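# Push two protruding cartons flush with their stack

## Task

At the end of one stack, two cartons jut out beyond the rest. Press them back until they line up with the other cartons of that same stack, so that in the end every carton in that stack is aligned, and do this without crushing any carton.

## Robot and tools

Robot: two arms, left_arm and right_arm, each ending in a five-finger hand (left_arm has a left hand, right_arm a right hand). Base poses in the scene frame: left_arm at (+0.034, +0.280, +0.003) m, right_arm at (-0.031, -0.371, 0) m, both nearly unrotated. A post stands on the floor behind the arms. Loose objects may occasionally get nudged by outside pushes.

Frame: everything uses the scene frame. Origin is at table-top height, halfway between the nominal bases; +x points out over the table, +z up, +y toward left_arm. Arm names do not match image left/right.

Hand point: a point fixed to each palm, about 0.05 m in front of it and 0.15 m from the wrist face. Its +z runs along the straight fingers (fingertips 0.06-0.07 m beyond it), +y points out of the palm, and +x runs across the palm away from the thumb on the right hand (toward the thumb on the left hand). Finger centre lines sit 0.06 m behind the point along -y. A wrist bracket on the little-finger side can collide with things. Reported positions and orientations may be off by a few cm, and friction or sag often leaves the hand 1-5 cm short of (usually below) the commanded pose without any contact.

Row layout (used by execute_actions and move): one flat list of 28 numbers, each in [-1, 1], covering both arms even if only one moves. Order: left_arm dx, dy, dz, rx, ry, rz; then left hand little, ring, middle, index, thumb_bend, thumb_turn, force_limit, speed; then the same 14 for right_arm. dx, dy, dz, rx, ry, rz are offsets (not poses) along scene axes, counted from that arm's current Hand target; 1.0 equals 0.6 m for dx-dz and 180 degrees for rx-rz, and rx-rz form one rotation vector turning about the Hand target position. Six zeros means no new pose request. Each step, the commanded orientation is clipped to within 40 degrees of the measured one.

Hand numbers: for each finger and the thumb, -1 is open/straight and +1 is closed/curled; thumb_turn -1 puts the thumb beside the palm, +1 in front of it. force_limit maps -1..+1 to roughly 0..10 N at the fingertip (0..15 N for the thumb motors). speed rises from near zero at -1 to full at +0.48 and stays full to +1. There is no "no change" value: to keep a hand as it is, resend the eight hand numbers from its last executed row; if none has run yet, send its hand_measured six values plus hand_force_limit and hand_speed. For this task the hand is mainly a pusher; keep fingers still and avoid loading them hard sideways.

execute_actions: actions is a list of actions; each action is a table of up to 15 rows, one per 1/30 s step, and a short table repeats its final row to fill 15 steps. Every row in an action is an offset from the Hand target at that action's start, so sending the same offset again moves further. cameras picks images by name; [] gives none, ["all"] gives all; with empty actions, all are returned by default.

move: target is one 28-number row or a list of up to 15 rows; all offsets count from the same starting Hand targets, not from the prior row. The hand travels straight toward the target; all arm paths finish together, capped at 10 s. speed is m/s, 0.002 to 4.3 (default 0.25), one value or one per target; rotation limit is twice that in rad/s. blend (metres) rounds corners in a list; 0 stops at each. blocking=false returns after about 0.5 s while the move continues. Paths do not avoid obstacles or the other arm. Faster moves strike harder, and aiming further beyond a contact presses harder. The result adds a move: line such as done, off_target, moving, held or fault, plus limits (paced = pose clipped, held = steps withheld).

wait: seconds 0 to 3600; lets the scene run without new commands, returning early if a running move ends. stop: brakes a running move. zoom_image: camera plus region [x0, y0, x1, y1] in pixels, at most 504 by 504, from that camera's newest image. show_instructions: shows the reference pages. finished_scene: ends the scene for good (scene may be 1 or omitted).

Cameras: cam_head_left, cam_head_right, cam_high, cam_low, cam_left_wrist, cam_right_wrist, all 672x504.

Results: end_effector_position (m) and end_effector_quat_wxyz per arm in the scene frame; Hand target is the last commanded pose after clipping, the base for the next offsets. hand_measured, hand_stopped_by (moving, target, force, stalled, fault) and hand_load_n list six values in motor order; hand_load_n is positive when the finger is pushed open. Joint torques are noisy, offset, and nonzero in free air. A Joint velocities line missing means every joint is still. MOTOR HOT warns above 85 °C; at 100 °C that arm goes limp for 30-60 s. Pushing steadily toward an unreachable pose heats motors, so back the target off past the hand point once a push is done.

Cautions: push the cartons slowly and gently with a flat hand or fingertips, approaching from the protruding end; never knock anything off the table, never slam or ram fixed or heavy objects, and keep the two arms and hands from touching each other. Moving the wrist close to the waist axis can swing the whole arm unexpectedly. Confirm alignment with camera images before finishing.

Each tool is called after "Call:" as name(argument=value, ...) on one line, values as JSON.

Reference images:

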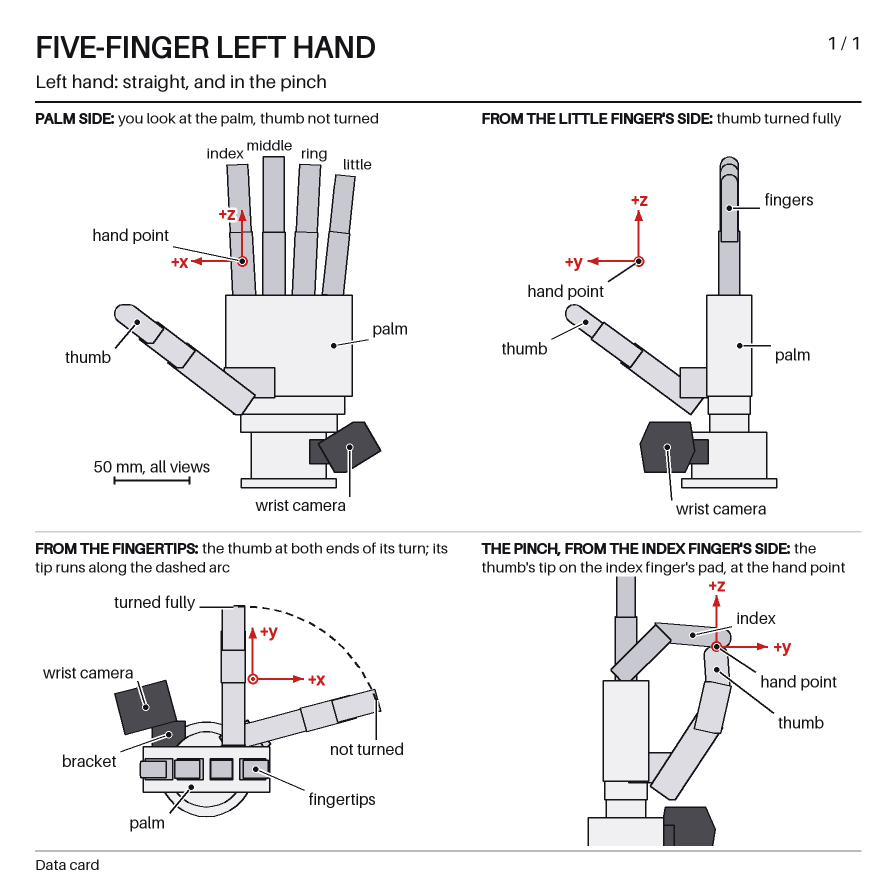

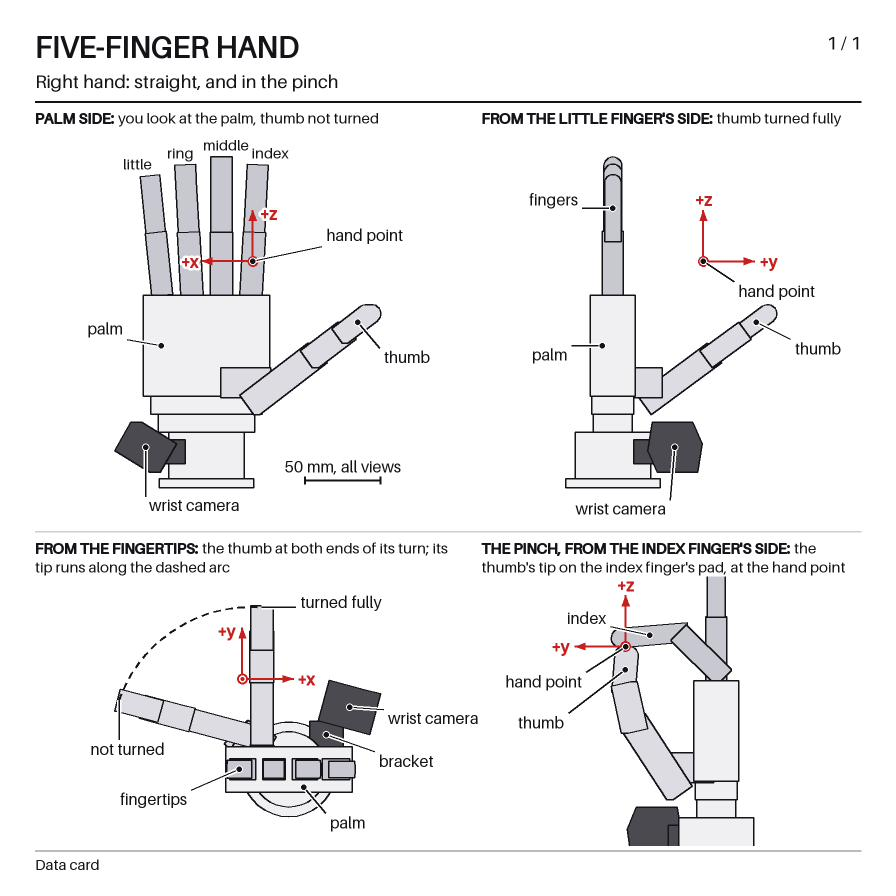

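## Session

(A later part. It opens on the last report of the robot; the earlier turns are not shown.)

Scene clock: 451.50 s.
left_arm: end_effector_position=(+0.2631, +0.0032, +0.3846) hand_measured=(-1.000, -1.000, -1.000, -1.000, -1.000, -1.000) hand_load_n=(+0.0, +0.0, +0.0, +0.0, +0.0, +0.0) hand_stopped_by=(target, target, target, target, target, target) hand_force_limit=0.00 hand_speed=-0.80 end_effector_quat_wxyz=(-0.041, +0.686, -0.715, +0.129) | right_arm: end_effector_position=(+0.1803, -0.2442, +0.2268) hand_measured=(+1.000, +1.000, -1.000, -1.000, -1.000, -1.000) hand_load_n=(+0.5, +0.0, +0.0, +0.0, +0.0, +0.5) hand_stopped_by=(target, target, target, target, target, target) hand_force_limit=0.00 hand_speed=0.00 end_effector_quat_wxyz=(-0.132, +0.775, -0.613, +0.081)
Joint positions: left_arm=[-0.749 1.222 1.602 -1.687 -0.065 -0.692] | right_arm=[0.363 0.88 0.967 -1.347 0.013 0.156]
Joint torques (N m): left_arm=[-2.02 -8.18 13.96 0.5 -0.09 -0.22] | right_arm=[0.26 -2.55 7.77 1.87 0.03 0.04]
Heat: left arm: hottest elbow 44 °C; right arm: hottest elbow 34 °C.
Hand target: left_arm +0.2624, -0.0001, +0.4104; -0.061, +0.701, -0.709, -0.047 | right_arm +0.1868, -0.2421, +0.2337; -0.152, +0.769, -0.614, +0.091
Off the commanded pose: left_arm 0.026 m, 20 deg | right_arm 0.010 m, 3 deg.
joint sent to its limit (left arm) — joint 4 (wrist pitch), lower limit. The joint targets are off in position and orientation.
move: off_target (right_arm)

Call:
move(target=[[0,0,0,0,0,0,-1,-1,-1,-1,-1,-1,0,-0.8,-0.042,-0.01,0,0,0,0,1,1,-1,-1,-1,-1,0,0],[0,0,0,0,0,0,-1,-1,-1,-1,-1,-1,0,-0.8,-0.042,-0.01,-0.022,0,0,0,1,1,-1,-1,-1,-1,0,0]], speed=0.06, cameras=["cam_high","cam_left_wrist"])

Call:
zoom_image(camera="cam_high", region=[160, 290, 300, 430])

Call:
zoom_image(camera="cam_left_wrist", region=[270, 180, 420, 320])

Scene clock: 461.63 s.
left_arm: end_effector_position=(+0.2631, +0.0032, +0.3846) hand_measured=(-1.000, -1.000, -1.000, -1.000, -1.000, -1.000) hand_load_n=(+0.0, +0.0, +0.0, +0.0, +0.0, +0.0) hand_stopped_by=(target, target, target, target, target, target) hand_force_limit=0.00 hand_speed=-0.80 end_effector_quat_wxyz=(-0.041, +0.686, -0.715, +0.129) | right_arm: end_effector_position=(+0.1559, -0.2547, +0.2117) hand_measured=(+1.000, +1.000, -1.000, -1.000, -1.000, -1.000) hand_load_n=(+0.0, +0.0, +0.0, +0.0, +0.0, +0.0) hand_stopped_by=(target, target, target, target, target, target) hand_force_limit=0.00 hand_speed=0.00 end_effector_quat_wxyz=(-0.129, +0.772, -0.617, +0.081)
Joint positions: left_arm=[-0.749 1.222 1.602 -1.687 -0.065 -0.692] | right_arm=[0.363 0.803 0.892 -1.354 0.017 0.164]
Joint torques (N m): left_arm=[-2.02 -7.71 14.06 0.57 -0.08 -0.21] | right_arm=[1.2 -1.85 8.09 1.84 0.12 0.13]
Heat: left arm: hottest elbow 44 °C; right arm: hottest elbow 33 °C.
Hand target: left_arm +0.2624, -0.0001, +0.4104; -0.061, +0.701, -0.709, -0.047 | right_arm +0.1616, -0.2481, +0.2205; -0.152, +0.769, -0.614, +0.091
Off the commanded pose: left_arm 0.026 m, 20 deg | right_arm 0.012 m, 3 deg.
joint sent to its limit (left arm) — joint 4 (wrist pitch), lower limit. The joint targets are off in position and orientation.
move: off_target (right_arm)

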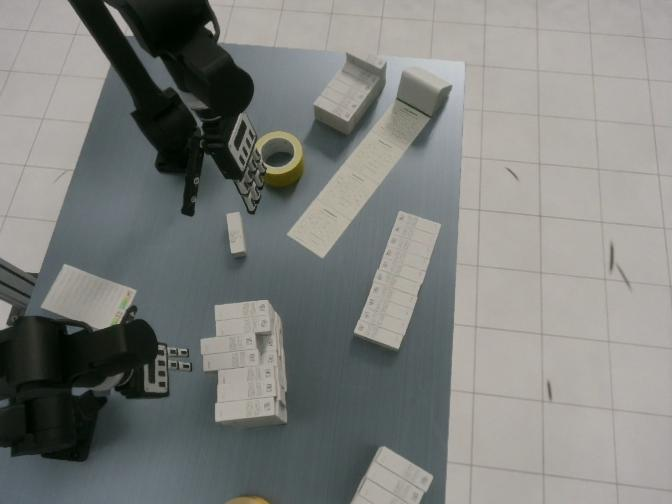

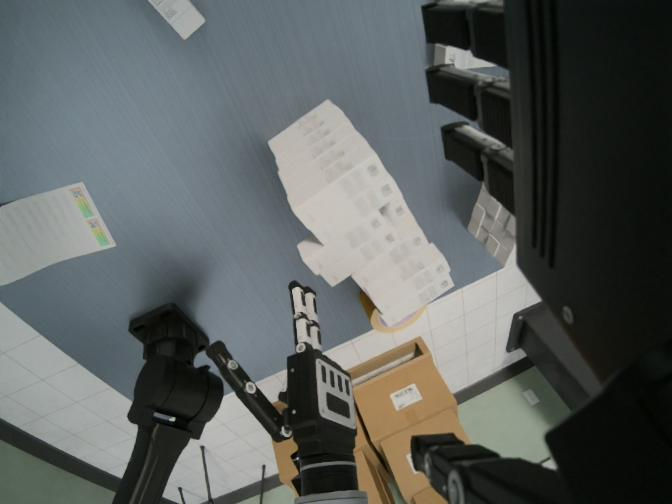

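Scaled by 3.600 from the camera's image (finer frame: 960x720).

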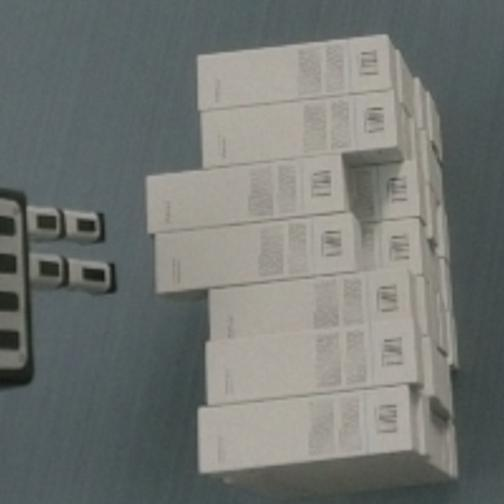

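Scaled by 3.360 from the camera's image (finer frame: 960x720).

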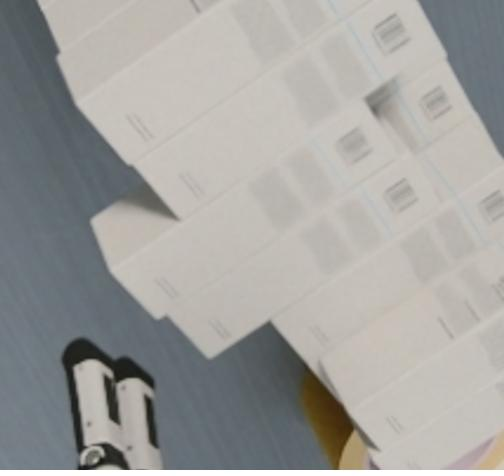

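Call:
move(target=[0,0,0,0,0,0,-1,-1,-1,-1,-1,-1,0,-0.8,0.031,0.016,0.003,0,0,0,1,1,-1,-1,-1,-1,0,0], speed=0.04, cameras=["cam_high","cam_left_wrist"])

Call:
zoom_image(camera="cam_high", region=[160, 290, 300, 430])

Call:
zoom_image(camera="cam_left_wrist", region=[270, 180, 420, 320])

Scene clock: 471.07 s.
left_arm: end_effector_position=(+0.2631, +0.0032, +0.3846) hand_measured=(-1.000, -1.000, -1.000, -1.000, -1.000, -1.000) hand_load_n=(+0.0, +0.0, +0.0, +0.0, +0.0, +0.0) hand_stopped_by=(target, target, target, target, target, target) hand_force_limit=0.00 hand_speed=-0.80 end_effector_quat_wxyz=(-0.041, +0.686, -0.715, +0.129) | right_arm: end_effector_position=(+0.1659, -0.2494, +0.2042) hand_measured=(+1.000, +1.000, -1.000, -1.000, -1.000, -1.000) hand_load_n=(+0.0, +0.0, +0.0, +0.0, +0.0, +0.0) hand_stopped_by=(target, target, target, target, target, target) hand_force_limit=0.00 hand_speed=0.00 end_effector_quat_wxyz=(-0.123, +0.773, -0.618, +0.078)
Joint positions: left_arm=[-0.749 1.222 1.602 -1.687 -0.065 -0.692] | right_arm=[0.367 0.845 0.892 -1.325 0.019 0.17]
Joint torques (N m): left_arm=[-1.85 -7.94 13.89 0.43 -0.09 -0.21] | right_arm=[1.26 -0.85 10.36 1.81 0.14 0.13]
Heat: left arm: hottest elbow 44 °C; right arm: hottest elbow 34 °C.
Hand target: left_arm +0.2624, -0.0001, +0.4104; -0.061, +0.701, -0.709, -0.047 | right_arm +0.1802, -0.2385, +0.2223; -0.152, +0.769, -0.614, +0.091
Off the commanded pose: left_arm 0.026 m, 20 deg | right_arm 0.025 m, 4 deg.
joint sent to its limit (left arm) — joint 4 (wrist pitch), lower limit. The joint targets are off in position and orientation.
move: off_target (right_arm)

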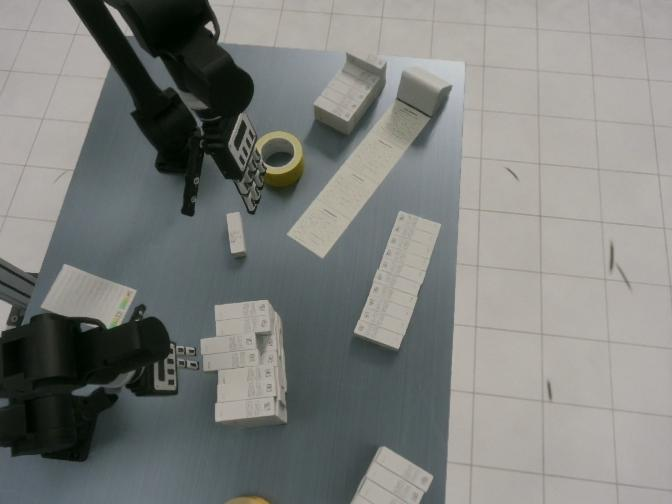

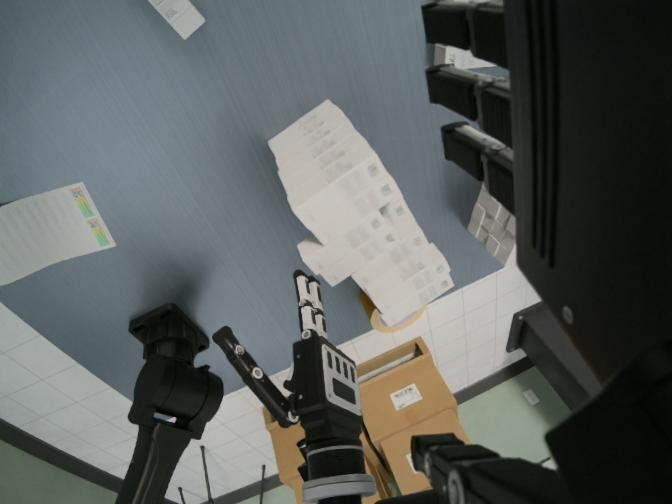

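Scaled by 3.600 from the camera's image (finer frame: 960x720).

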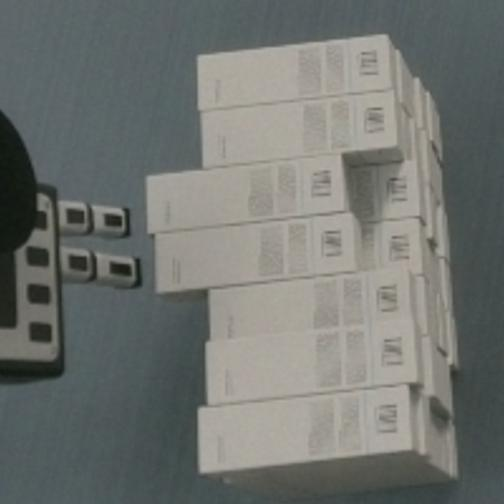

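Scaled by 3.360 from the camera's image (finer frame: 960x720).

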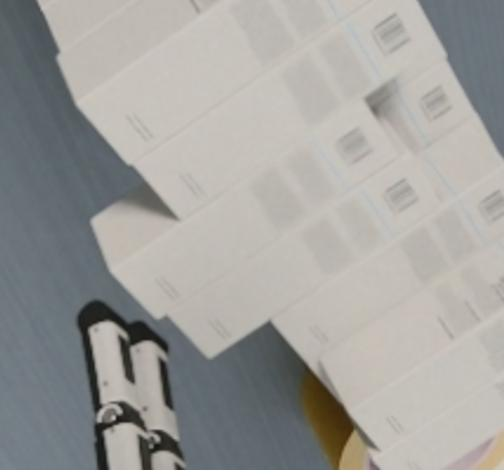

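Call:
move(target=[0,0,0,0,0,0,-1,-1,-1,-1,-1,-1,0,-0.8,-0.01,0.005,0.02,0,0,0,1,1,-1,-1,-1,-1,0,0], speed=0.06, cameras=[])

Scene clock: 480.30 s.
left_arm: end_effector_position=(+0.2631, +0.0032, +0.3846) hand_measured=(-1.000, -1.000, -1.000, -1.000, -1.000, -1.000) hand_load_n=(+0.0, +0.0, +0.0, +0.0, +0.0, +0.0) hand_stopped_by=(target, target, target, target, target, target) hand_force_limit=0.00 hand_speed=-0.80 end_effector_quat_wxyz=(-0.041, +0.686, -0.715, +0.129) | right_arm: end_effector_position=(+0.1668, -0.2417, +0.2128) hand_measured=(+1.000, +1.000, -1.000, -1.000, -1.000, -1.000) hand_load_n=(+0.0, +0.0, +0.0, +0.0, +0.0, +0.0) hand_stopped_by=(target, target, target, target, target, target) hand_force_limit=0.00 hand_speed=0.00 end_effector_quat_wxyz=(-0.131, +0.774, -0.614, +0.082)
Joint positions: left_arm=[-0.749 1.222 1.602 -1.687 -0.065 -0.692] | right_arm=[0.398 0.845 0.913 -1.33 0.027 0.192]
Joint torques (N m): left_arm=[-1.67 -7.88 13.86 0.49 -0.11 -0.19] | right_arm=[1.2 -1.44 10.7 0.75 0.14 0.13]
Heat: left arm: hottest elbow 44 °C; right arm: hottest elbow 35 °C.
Hand target: left_arm +0.2624, -0.0001, +0.4104; -0.061, +0.701, -0.709, -0.047 | right_arm +0.1742, -0.2355, +0.2343; -0.152, +0.769, -0.614, +0.091
Off the commanded pose: left_arm 0.026 m, 20 deg | right_arm 0.023 m, 3 deg.
joint sent to its limit (left arm) — joint 4 (wrist pitch), lower limit. The joint targets are off in position and orientation.
move: off_target (right_arm)

Call:
move(target=[0,0,0,0,0,0,-1,-1,-1,-1,-1,-1,0,-0.8,0.035,-0.003,0.007,0,0,0,1,1,-1,-1,-1,-1,0,0], speed=0.04, cameras=["cam_high","cam_left_wrist"])

Call:
zoom_image(camera="cam_high", region=[160, 290, 300, 430])

Call:
zoom_image(camera="cam_left_wrist", region=[270, 180, 420, 320])

Scene clock: 489.33 s.
left_arm: end_effector_position=(+0.2631, +0.0032, +0.3846) hand_measured=(-1.000, -1.000, -1.000, -1.000, -1.000, -1.000) hand_load_n=(+0.0, +0.0, +0.0, +0.0, +0.0, +0.0) hand_stopped_by=(target, target, target, target, target, target) hand_force_limit=0.00 hand_speed=-0.80 end_effector_quat_wxyz=(-0.041, +0.686, -0.715, +0.129) | right_arm: end_effector_position=(+0.1795, -0.2399, +0.2186) hand_measured=(+1.000, +1.000, -1.000, -1.000, -1.000, -1.000) hand_load_n=(+0.0, +0.0, +0.0, +0.0, +0.0, +0.0) hand_stopped_by=(target, target, target, target, target, target) hand_force_limit=0.00 hand_speed=0.00 end_effector_quat_wxyz=(-0.130, +0.773, -0.616, +0.078)
Joint positions: left_arm=[-0.749 1.222 1.602 -1.687 -0.065 -0.692] | right_arm=[0.377 0.886 0.949 -1.33 0.014 0.178]
Joint torques (N m): left_arm=[-1.96 -7.88 14.04 0.53 -0.11 -0.24] | right_arm=[-0.44 -1.14 10.88 1.32 0 -0.03]
Motor temperatures (°C): left_arm=[24 25 44 25 23 24] | right_arm=[26 25 37 24 25 23]
Heat: left arm: hottest elbow 44 °C; right arm: hottest elbow 37 °C.
Hand target: left_arm +0.2624, -0.0001, +0.4104; -0.061, +0.701, -0.709, -0.047 | right_arm +0.1952, -0.2373, +0.2385; -0.152, +0.769, -0.614, +0.091
Off the commanded pose: left_arm 0.026 m, 20 deg | right_arm 0.025 m, 3 deg.
joint sent to its limit (left arm) — joint 4 (wrist pitch), lower limit. The joint targets are off in position and orientation.
move: off_target (right_arm)

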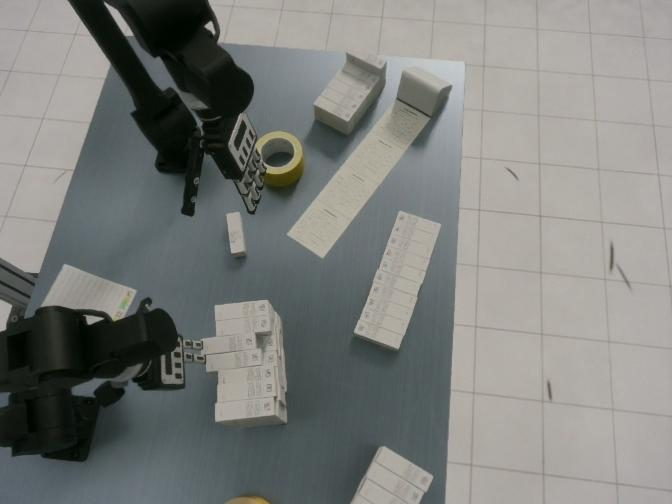

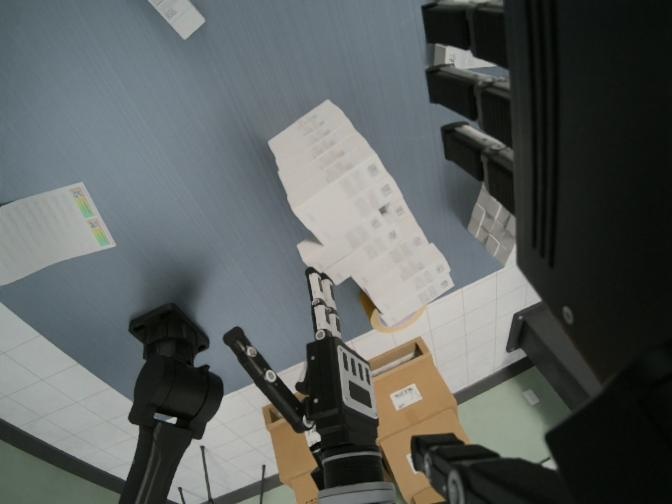

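Scaled by 3.600 from the camera's image (finer frame: 960x720).

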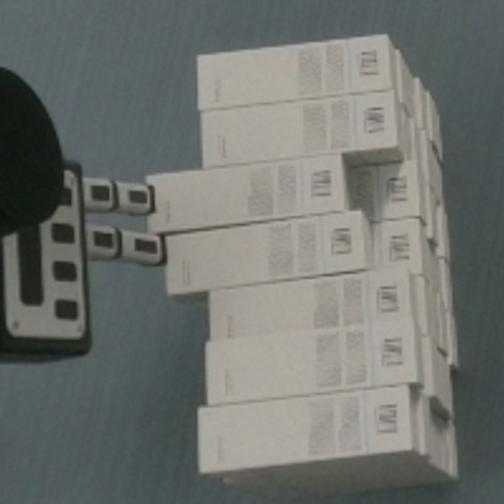

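Scaled by 3.360 from the camera's image (finer frame: 960x720).

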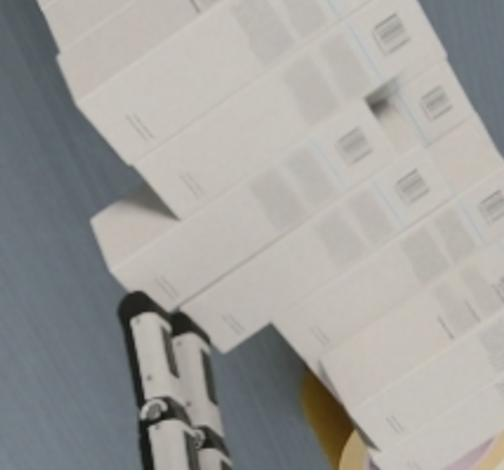

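Call:
move(target=[[0,0,0,0,0,0,-1,-1,-1,-1,-1,-1,0,-0.8,-0.045,-0.01,0.004,0,0,0,1,1,-1,-1,-1,-1,0,0],[0,0,0,0,0,0,-1,-1,-1,-1,-1,-1,0,-0.8,-0.045,-0.014,-0.03,0,0,0,1,1,-1,-1,-1,-1,0,0]], speed=0.06, cameras=[])

Scene clock: 503.90 s.
left_arm: end_effector_position=(+0.2631, +0.0032, +0.3846) hand_measured=(-1.000, -1.000, -1.000, -1.000, -1.000, -1.000) hand_load_n=(+0.0, +0.0, +0.0, +0.0, +0.0, +0.0) hand_stopped_by=(target, target, target, target, target, target) hand_force_limit=0.00 hand_speed=-0.80 end_effector_quat_wxyz=(-0.041, +0.686, -0.715, +0.129) | right_arm: end_effector_position=(+0.1617, -0.2492, +0.2117) hand_measured=(+1.000, +1.000, -1.000, -1.000, -1.000, -1.000) hand_load_n=(+0.0, +0.0, +0.0, +0.0, +0.0, +0.0) hand_stopped_by=(target, target, target, target, target, target) hand_force_limit=0.00 hand_speed=0.00 end_effector_quat_wxyz=(-0.129, +0.771, -0.618, +0.081)
Joint positions: left_arm=[-0.749 1.222 1.602 -1.687 -0.065 -0.692] | right_arm=[0.374 0.825 0.901 -1.342 0.019 0.178]
Joint torques (N m): left_arm=[-1.85 -7.65 14.08 0.5 -0.1 -0.22] | right_arm=[0.5 -2.08 8.09 1.84 0.03 0.03]
Heat: left arm: hottest elbow 44 °C; right arm: hottest elbow 37 °C.
Hand target: left_arm +0.2624, -0.0001, +0.4104; -0.061, +0.701, -0.709, -0.047 | right_arm +0.1682, -0.2457, +0.2205; -0.152, +0.769, -0.614, +0.091
Off the commanded pose: left_arm 0.026 m, 20 deg | right_arm 0.011 m, 3 deg.
joint sent to its limit (left arm) — joint 4 (wrist pitch), lower limit. The joint targets are off in position and orientation.
move: off_target (right_arm)

Call:
move(target=[0,0,0,0,0,0,-1,-1,-1,-1,-1,-1,0,-0.8,0.04,0.01,0,0,0,0,1,1,-1,-1,-1,-1,0,0], speed=0.04, cameras=["cam_high","cam_left_wrist"])

Call:
zoom_image(camera="cam_high", region=[160, 290, 300, 430])

Call:
zoom_image(camera="cam_left_wrist", region=[270, 180, 420, 320])

Scene clock: 511.13 s.
left_arm: end_effector_position=(+0.2631, +0.0032, +0.3846) hand_measured=(-1.000, -1.000, -1.000, -1.000, -1.000, -1.000) hand_load_n=(+0.0, +0.0, +0.0, +0.0, +0.0, +0.0) hand_stopped_by=(target, target, target, target, target, target) hand_force_limit=0.00 hand_speed=-0.80 end_effector_quat_wxyz=(-0.041, +0.686, -0.715, +0.129) | right_arm: end_effector_position=(+0.1738, -0.2443, +0.2024) hand_measured=(+1.000, +1.000, -1.000, -1.000, -1.000, -1.000) hand_load_n=(+0.0, +0.0, +0.0, +0.0, +0.0, +0.0) hand_stopped_by=(target, target, target, target, target, target) hand_force_limit=0.00 hand_speed=0.00 end_effector_quat_wxyz=(-0.124, +0.774, -0.616, +0.077)
Joint positions: left_arm=[-0.749 1.222 1.602 -1.687 -0.065 -0.692] | right_arm=[0.372 0.874 0.901 -1.307 0.016 0.17]
Joint torques (N m): left_arm=[-1.61 -7.88 13.9 0.58 -0.1 -0.23] | right_arm=[-0.38 -1.08 10.43 1.85 -0.03 -0.03]
Heat: left arm: hottest elbow 44 °C; right arm: hottest elbow 36 °C.
Hand target: left_arm +0.2624, -0.0001, +0.4104; -0.061, +0.701, -0.709, -0.047 | right_arm +0.1922, -0.2397, +0.2205; -0.152, +0.769, -0.614, +0.091
Off the commanded pose: left_arm 0.026 m, 20 deg | right_arm 0.026 m, 4 deg.
joint sent to its limit (left arm) — joint 4 (wrist pitch), lower limit. The joint targets are off in position and orientation.
move: off_target (right_arm)

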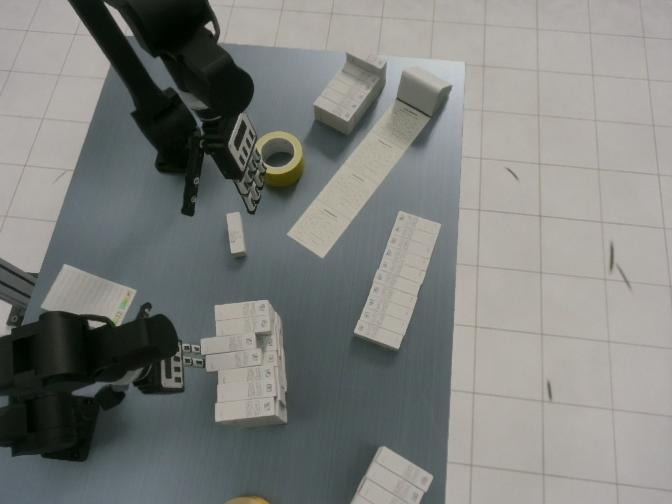

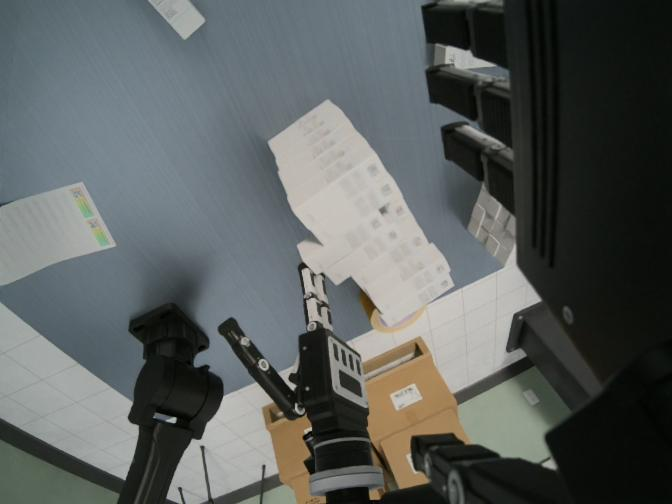

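Scaled by 3.600 from the camera's image (finer frame: 960x720).

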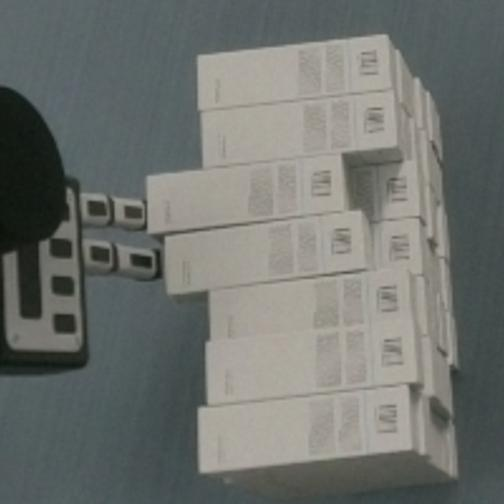

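Scaled by 3.360 from the camera's image (finer frame: 960x720).

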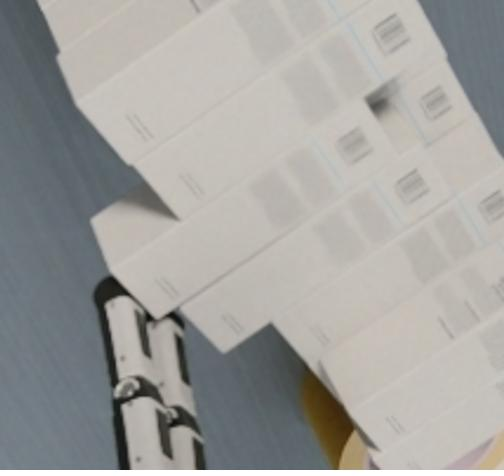

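Call:
move(target=[0,0,0,0,0,0,-1,-1,-1,-1,-1,-1,0,-0.8,0.025,0.004,0.003,0,0,0,1,1,-1,-1,-1,-1,0,0], speed=0.03, cameras=["cam_high","cam_left_wrist"])

Call:
zoom_image(camera="cam_high", region=[160, 290, 300, 430])

Call:
zoom_image(camera="cam_left_wrist", region=[270, 180, 420, 320])

Scene clock: 518.90 s.
left_arm: end_effector_position=(+0.2631, +0.0032, +0.3846) hand_measured=(-1.000, -1.000, -1.000, -1.000, -1.000, -1.000) hand_load_n=(+0.0, +0.0, +0.0, +0.0, +0.0, +0.0) hand_stopped_by=(target, target, target, target, target, target) hand_force_limit=0.00 hand_speed=-0.80 end_effector_quat_wxyz=(-0.041, +0.686, -0.715, +0.129) | right_arm: end_effector_position=(+0.1856, -0.2424, +0.2020) hand_measured=(+1.000, +1.000, -1.000, -1.000, -1.000, -1.000) hand_load_n=(+0.0, +0.5, +0.0, -0.5, +0.0, +0.0) hand_stopped_by=(target, target, target, target, target, target) hand_force_limit=0.00 hand_speed=0.00 end_effector_quat_wxyz=(-0.121, +0.777, -0.613, +0.074)
Joint positions: left_arm=[-0.749 1.222 1.602 -1.687 -0.065 -0.692] | right_arm=[0.36 0.914 0.921 -1.293 0.01 0.152]
Joint torques (N m): left_arm=[-1.85 -7.59 13.89 0.58 -0.08 -0.21] | right_arm=[-0.44 -1.44 10.91 1.91 0 -0.04]
Heat: left arm: hottest elbow 44 °C; right arm: hottest elbow 36 °C.
Hand target: left_arm +0.2624, -0.0001, +0.4104; -0.061, +0.701, -0.709, -0.047 | right_arm +0.2072, -0.2373, +0.2223; -0.152, +0.769, -0.614, +0.091
Off the commanded pose: left_arm 0.026 m, 20 deg | right_arm 0.030 m, 4 deg.
joint sent to its limit (left arm) — joint 4 (wrist pitch), lower limit. The joint targets are off in position and orientation.
move: off_target (right_arm)

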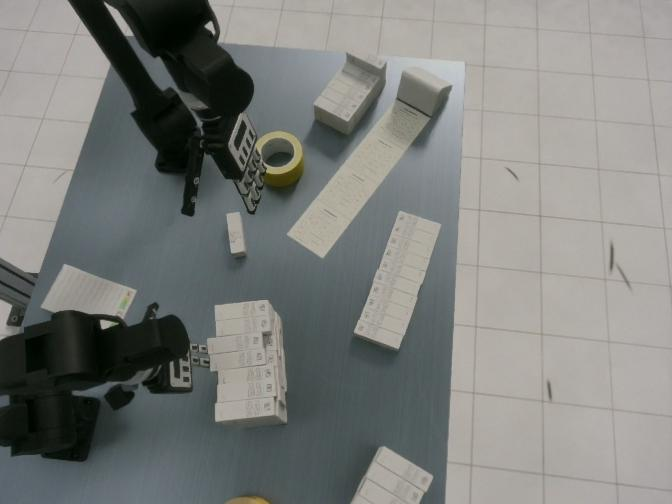

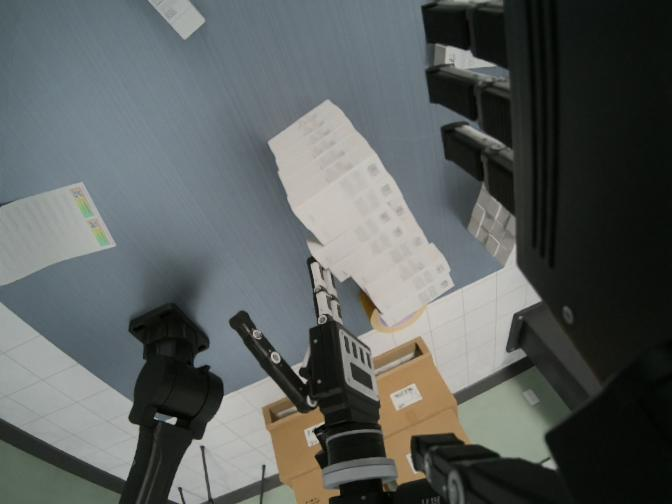

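Scaled by 3.600 from the camera's image (finer frame: 960x720).

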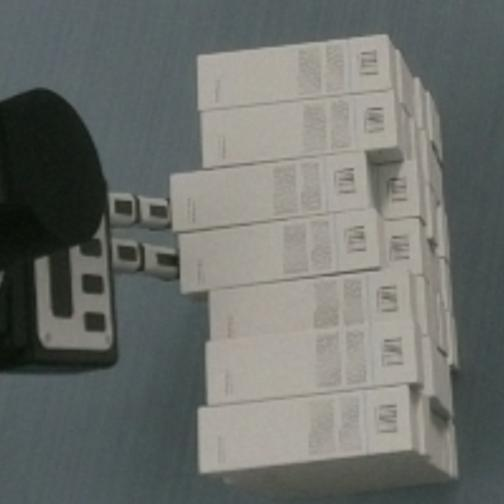

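Scaled by 3.360 from the camera's image (finer frame: 960x720).

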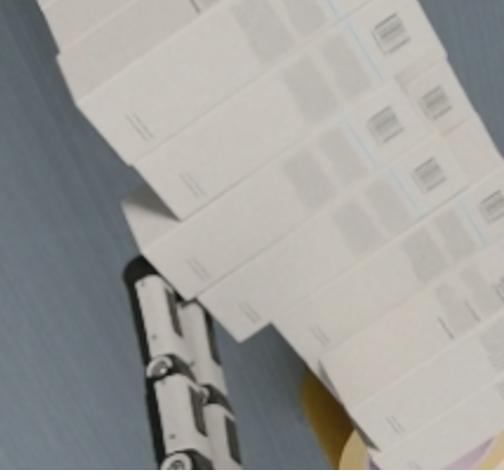

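Call:
move(target=[0,0,0,0,0,0,-1,-1,-1,-1,-1,-1,0,-0.8,0.02,0.0035,0.002,0,0,0,1,1,-1,-1,-1,-1,0,0], speed=0.03, cameras=["cam_high","cam_left_wrist"])

Call:
zoom_image(camera="cam_high", region=[160, 290, 300, 430])

Call:
zoom_image(camera="cam_left_wrist", region=[270, 180, 420, 320])

Scene clock: 526.77 s.
left_arm: end_effector_position=(+0.2631, +0.0032, +0.3846) hand_measured=(-1.000, -1.000, -1.000, -1.000, -1.000, -1.000) hand_load_n=(+0.0, +0.0, +0.0, +0.0, +0.0, +0.0) hand_stopped_by=(target, target, target, target, target, target) hand_force_limit=0.00 hand_speed=-0.80 end_effector_quat_wxyz=(-0.041, +0.686, -0.715, +0.129) | right_arm: end_effector_position=(+0.1970, -0.2406, +0.2024) hand_measured=(+1.000, +1.000, -1.000, -1.000, -1.000, -1.000) hand_load_n=(+0.0, +0.0, +0.0, +0.0, +0.0, +0.0) hand_stopped_by=(target, target, target, target, target, target) hand_force_limit=0.00 hand_speed=0.00 end_effector_quat_wxyz=(-0.120, +0.777, -0.613, +0.074)
Joint positions: left_arm=[-0.749 1.222 1.602 -1.687 -0.065 -0.692] | right_arm=[0.351 0.948 0.941 -1.281 0.008 0.142]
Joint torques (N m): left_arm=[-1.67 -8.12 14.01 0.55 -0.09 -0.19] | right_arm=[-0.44 -1.9 10.99 1.88 -0.01 -0.03]
Heat: left arm: hottest elbow 45 °C; right arm: hottest elbow 37 °C.
Hand target: left_arm +0.2624, -0.0001, +0.4104; -0.061, +0.701, -0.709, -0.047 | right_arm +0.2192, -0.2352, +0.2235; -0.152, +0.769, -0.614, +0.091
Off the commanded pose: left_arm 0.026 m, 20 deg | right_arm 0.031 m, 4 deg.
joint sent to its limit (left arm) — joint 4 (wrist pitch), lower limit. The joint targets are off in position and orientation.
move: off_target (right_arm)

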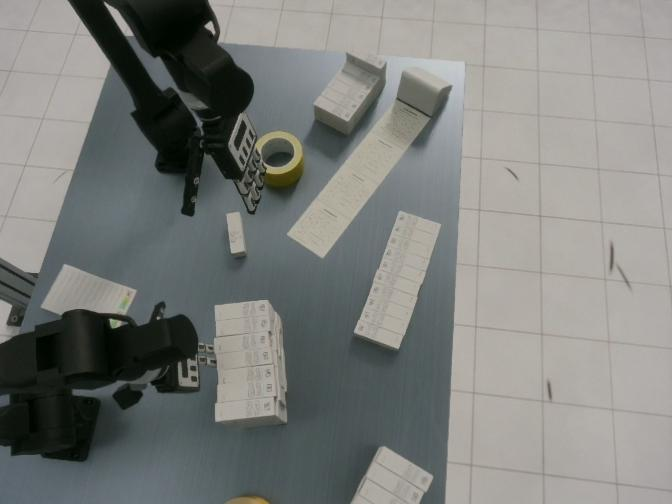

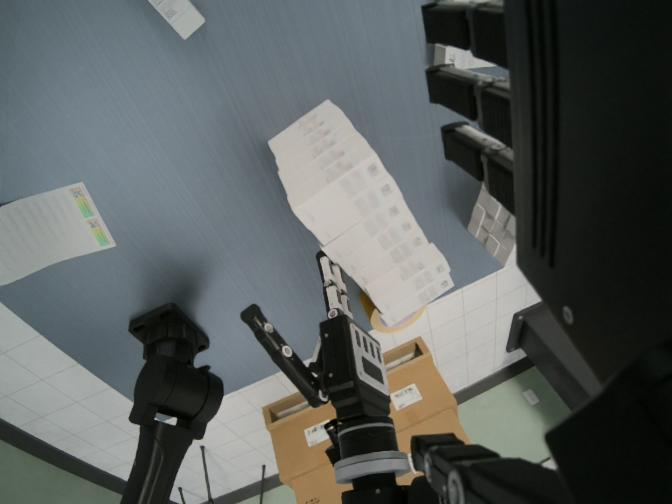

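Scaled by 3.600 from the camera's image (finer frame: 960x720).

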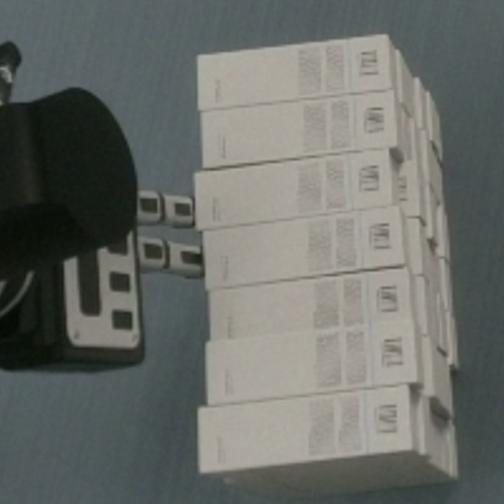

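Scaled by 3.360 from the camera's image (finer frame: 960x720).

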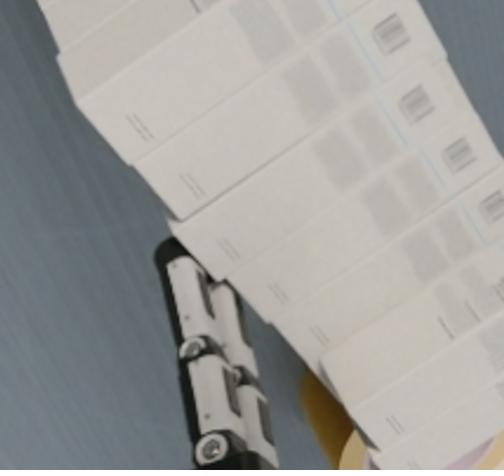

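Zoom tighter.

Call:
zoom_image(camera="cam_high", region=[200, 295, 290, 425])

Call:
zoom_image(camera="cam_left_wrist", region=[285, 190, 385, 320])

Scaled by 3.877 from the camera's image (finer frame: 960x720).

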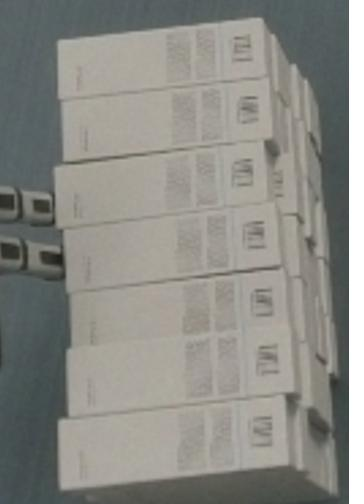

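Scaled by 3.877 from the camera's image (finer frame: 960x720).

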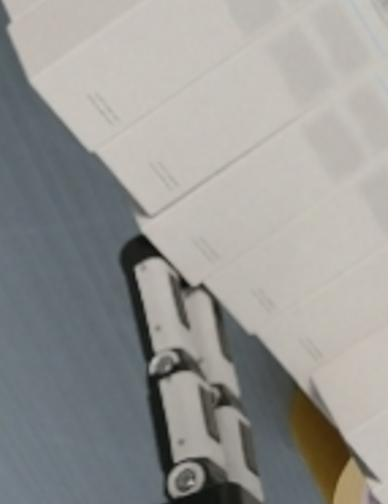

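Call:
move(target=[0,0,0,0,0,0,-1,-1,-1,-1,-1,-1,0,-0.8,0,0,0,0,0,0,1,1,1,-1,-1,-1,0,-0.2], speed=0.03, cameras=["cam_high","cam_left_wrist"])

Call:
zoom_image(camera="cam_high", region=[200, 295, 290, 425])

Scene clock: 545.03 s.
left_arm: end_effector_position=(+0.2631, +0.0032, +0.3846) hand_measured=(-1.000, -1.000, -1.000, -1.000, -1.000, -1.000) hand_load_n=(+0.0, +0.0, +0.0, +0.0, +0.0, +0.0) hand_stopped_by=(target, target, target, target, target, target) hand_force_limit=0.00 hand_speed=-0.80 end_effector_quat_wxyz=(-0.041, +0.686, -0.715, +0.129) | right_arm: end_effector_position=(+0.1970, -0.2406, +0.2024) hand_measured=(+1.000, +1.000, -1.000, -1.000, -1.000, -1.000) hand_load_n=(+0.0, +0.0, +0.0, +0.0, +0.0, +0.0) hand_stopped_by=(target, target, fault, target, target, target) hand_force_limit=0.00 hand_speed=-0.20 end_effector_quat_wxyz=(-0.120, +0.777, -0.613, +0.074)
Joint positions: left_arm=[-0.749 1.222 1.602 -1.687 -0.065 -0.692] | right_arm=[0.351 0.948 0.941 -1.281 0.008 0.142]
Joint torques (N m): left_arm=[-1.73 -8 13.83 0.51 -0.11 -0.23] | right_arm=[-0.44 -1.96 11 1.89 -0.01 -0.03]
Heat: left arm: hottest elbow 45 °C; right arm: hottest elbow 39 °C.
Hand target: left_arm +0.2624, -0.0001, +0.4104; -0.061, +0.701, -0.709, -0.047 | right_arm +0.2192, -0.2352, +0.2235; -0.152, +0.769, -0.614, +0.091
Off the commanded pose: left_arm 0.026 m, 20 deg | right_arm 0.031 m, 4 deg.
joint sent to its limit (left arm) — joint 4 (wrist pitch), lower limit. The joint targets are off in position and orientation.
move: done

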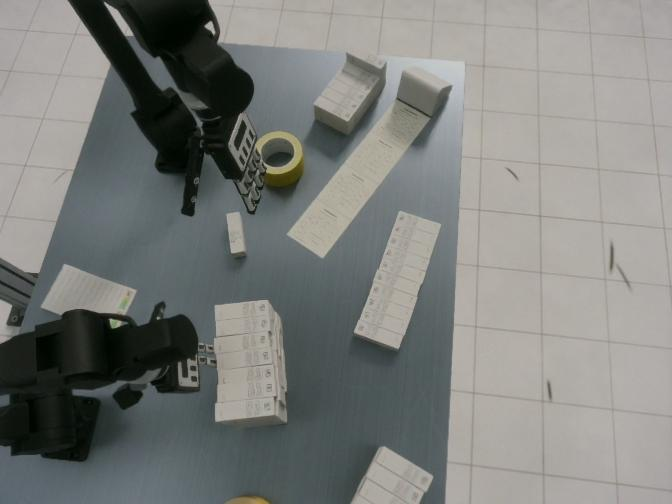

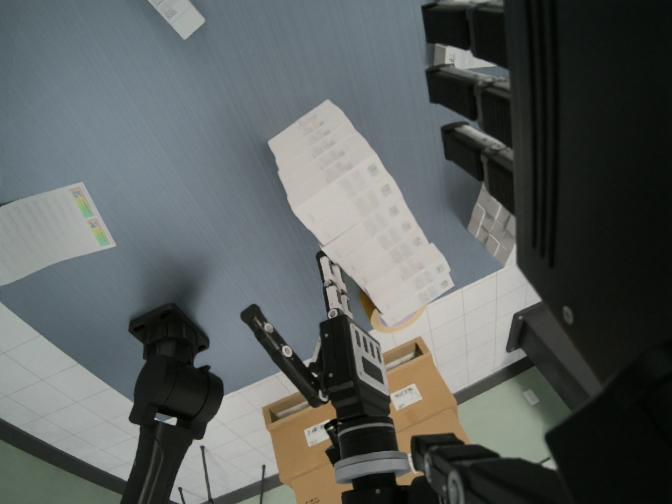

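Scaled by 3.877 from the camera's image (finer frame: 960x720).

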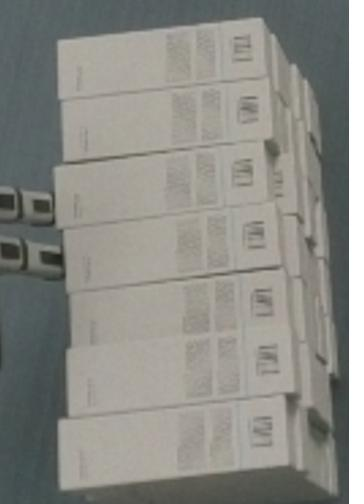

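Call:
move(target=[0,0,0,0,0,0,-1,-1,-1,-1,-1,-1,0,-0.8,0.003,0.0007,0.0003,0,0,0,1,1,1,-1,-1,-1,0,-0.2], speed=0.03, cameras=["cam_high","cam_left_wrist"])

Call:
zoom_image(camera="cam_high", region=[200, 295, 290, 425])

Call:
zoom_image(camera="cam_left_wrist", region=[285, 190, 385, 320])

Scene clock: 553.17 s.
left_arm: end_effector_position=(+0.2631, +0.0032, +0.3846) hand_measured=(-1.000, -1.000, -1.000, -1.000, -1.000, -1.000) hand_load_n=(+0.0, +0.0, +0.0, +0.0, +0.0, +0.0) hand_stopped_by=(target, target, target, target, target, target) hand_force_limit=0.00 hand_speed=-0.80 end_effector_quat_wxyz=(-0.041, +0.686, -0.715, +0.129) | right_arm: end_effector_position=(+0.1985, -0.2401, +0.2032) hand_measured=(+1.000, +1.000, -1.000, -1.000, -1.000, -1.000) hand_load_n=(+0.0, +0.0, -0.5, +0.0, +0.0, +0.0) hand_stopped_by=(target, target, fault, target, target, target) hand_force_limit=0.00 hand_speed=-0.20 end_effector_quat_wxyz=(-0.121, +0.777, -0.614, +0.074)
Joint positions: left_arm=[-0.749 1.222 1.602 -1.687 -0.065 -0.692] | right_arm=[0.349 0.952 0.946 -1.281 0.007 0.142]
Joint torques (N m): left_arm=[-1.49 -7.82 13.93 0.57 -0.11 -0.23] | right_arm=[-0.44 -1.9 10.99 1.96 -0.01 -0.03]
Heat: left arm: hottest elbow 45 °C; right arm: hottest elbow 40 °C.
Hand target: left_arm +0.2624, -0.0001, +0.4104; -0.061, +0.701, -0.709, -0.047 | right_arm +0.2210, -0.2348, +0.2236; -0.152, +0.769, -0.614, +0.091
Off the commanded pose: left_arm 0.026 m, 20 deg | right_arm 0.031 m, 4 deg.
joint sent to its limit (left arm) — joint 4 (wrist pitch), lower limit. The joint targets are off in position and orientation.
move: off_target (right_arm)

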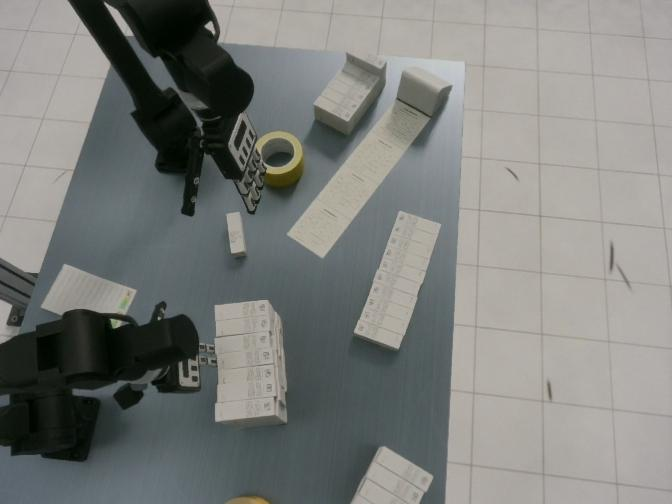

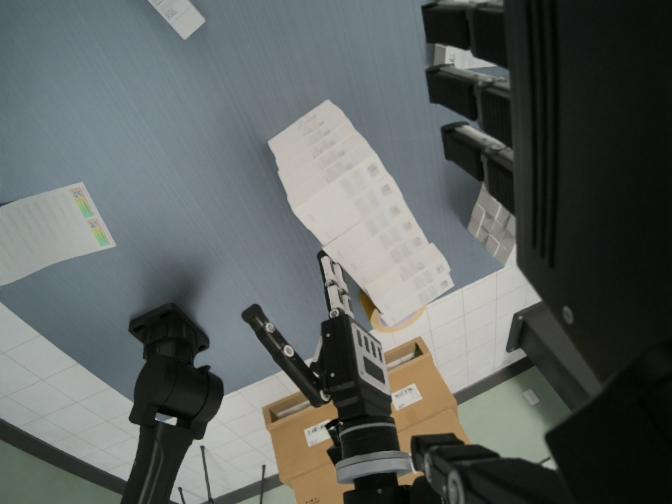

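Scaled by 3.877 from the camera's image (finer frame: 960x720).

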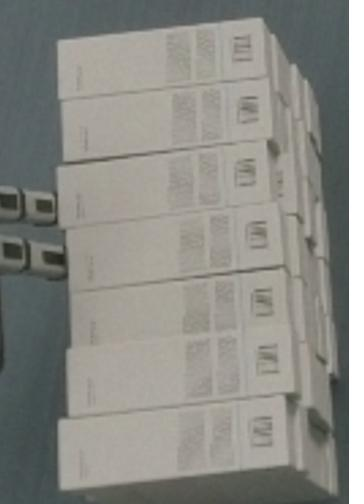

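Scaled by 3.877 from the camera's image (finer frame: 960x720).

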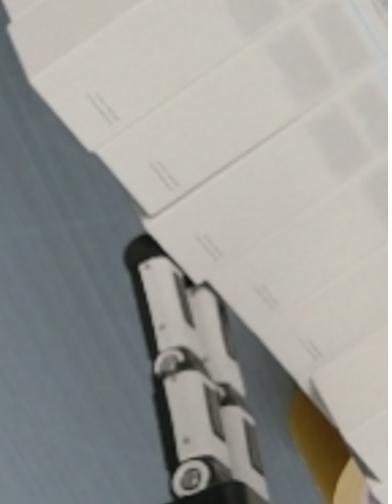

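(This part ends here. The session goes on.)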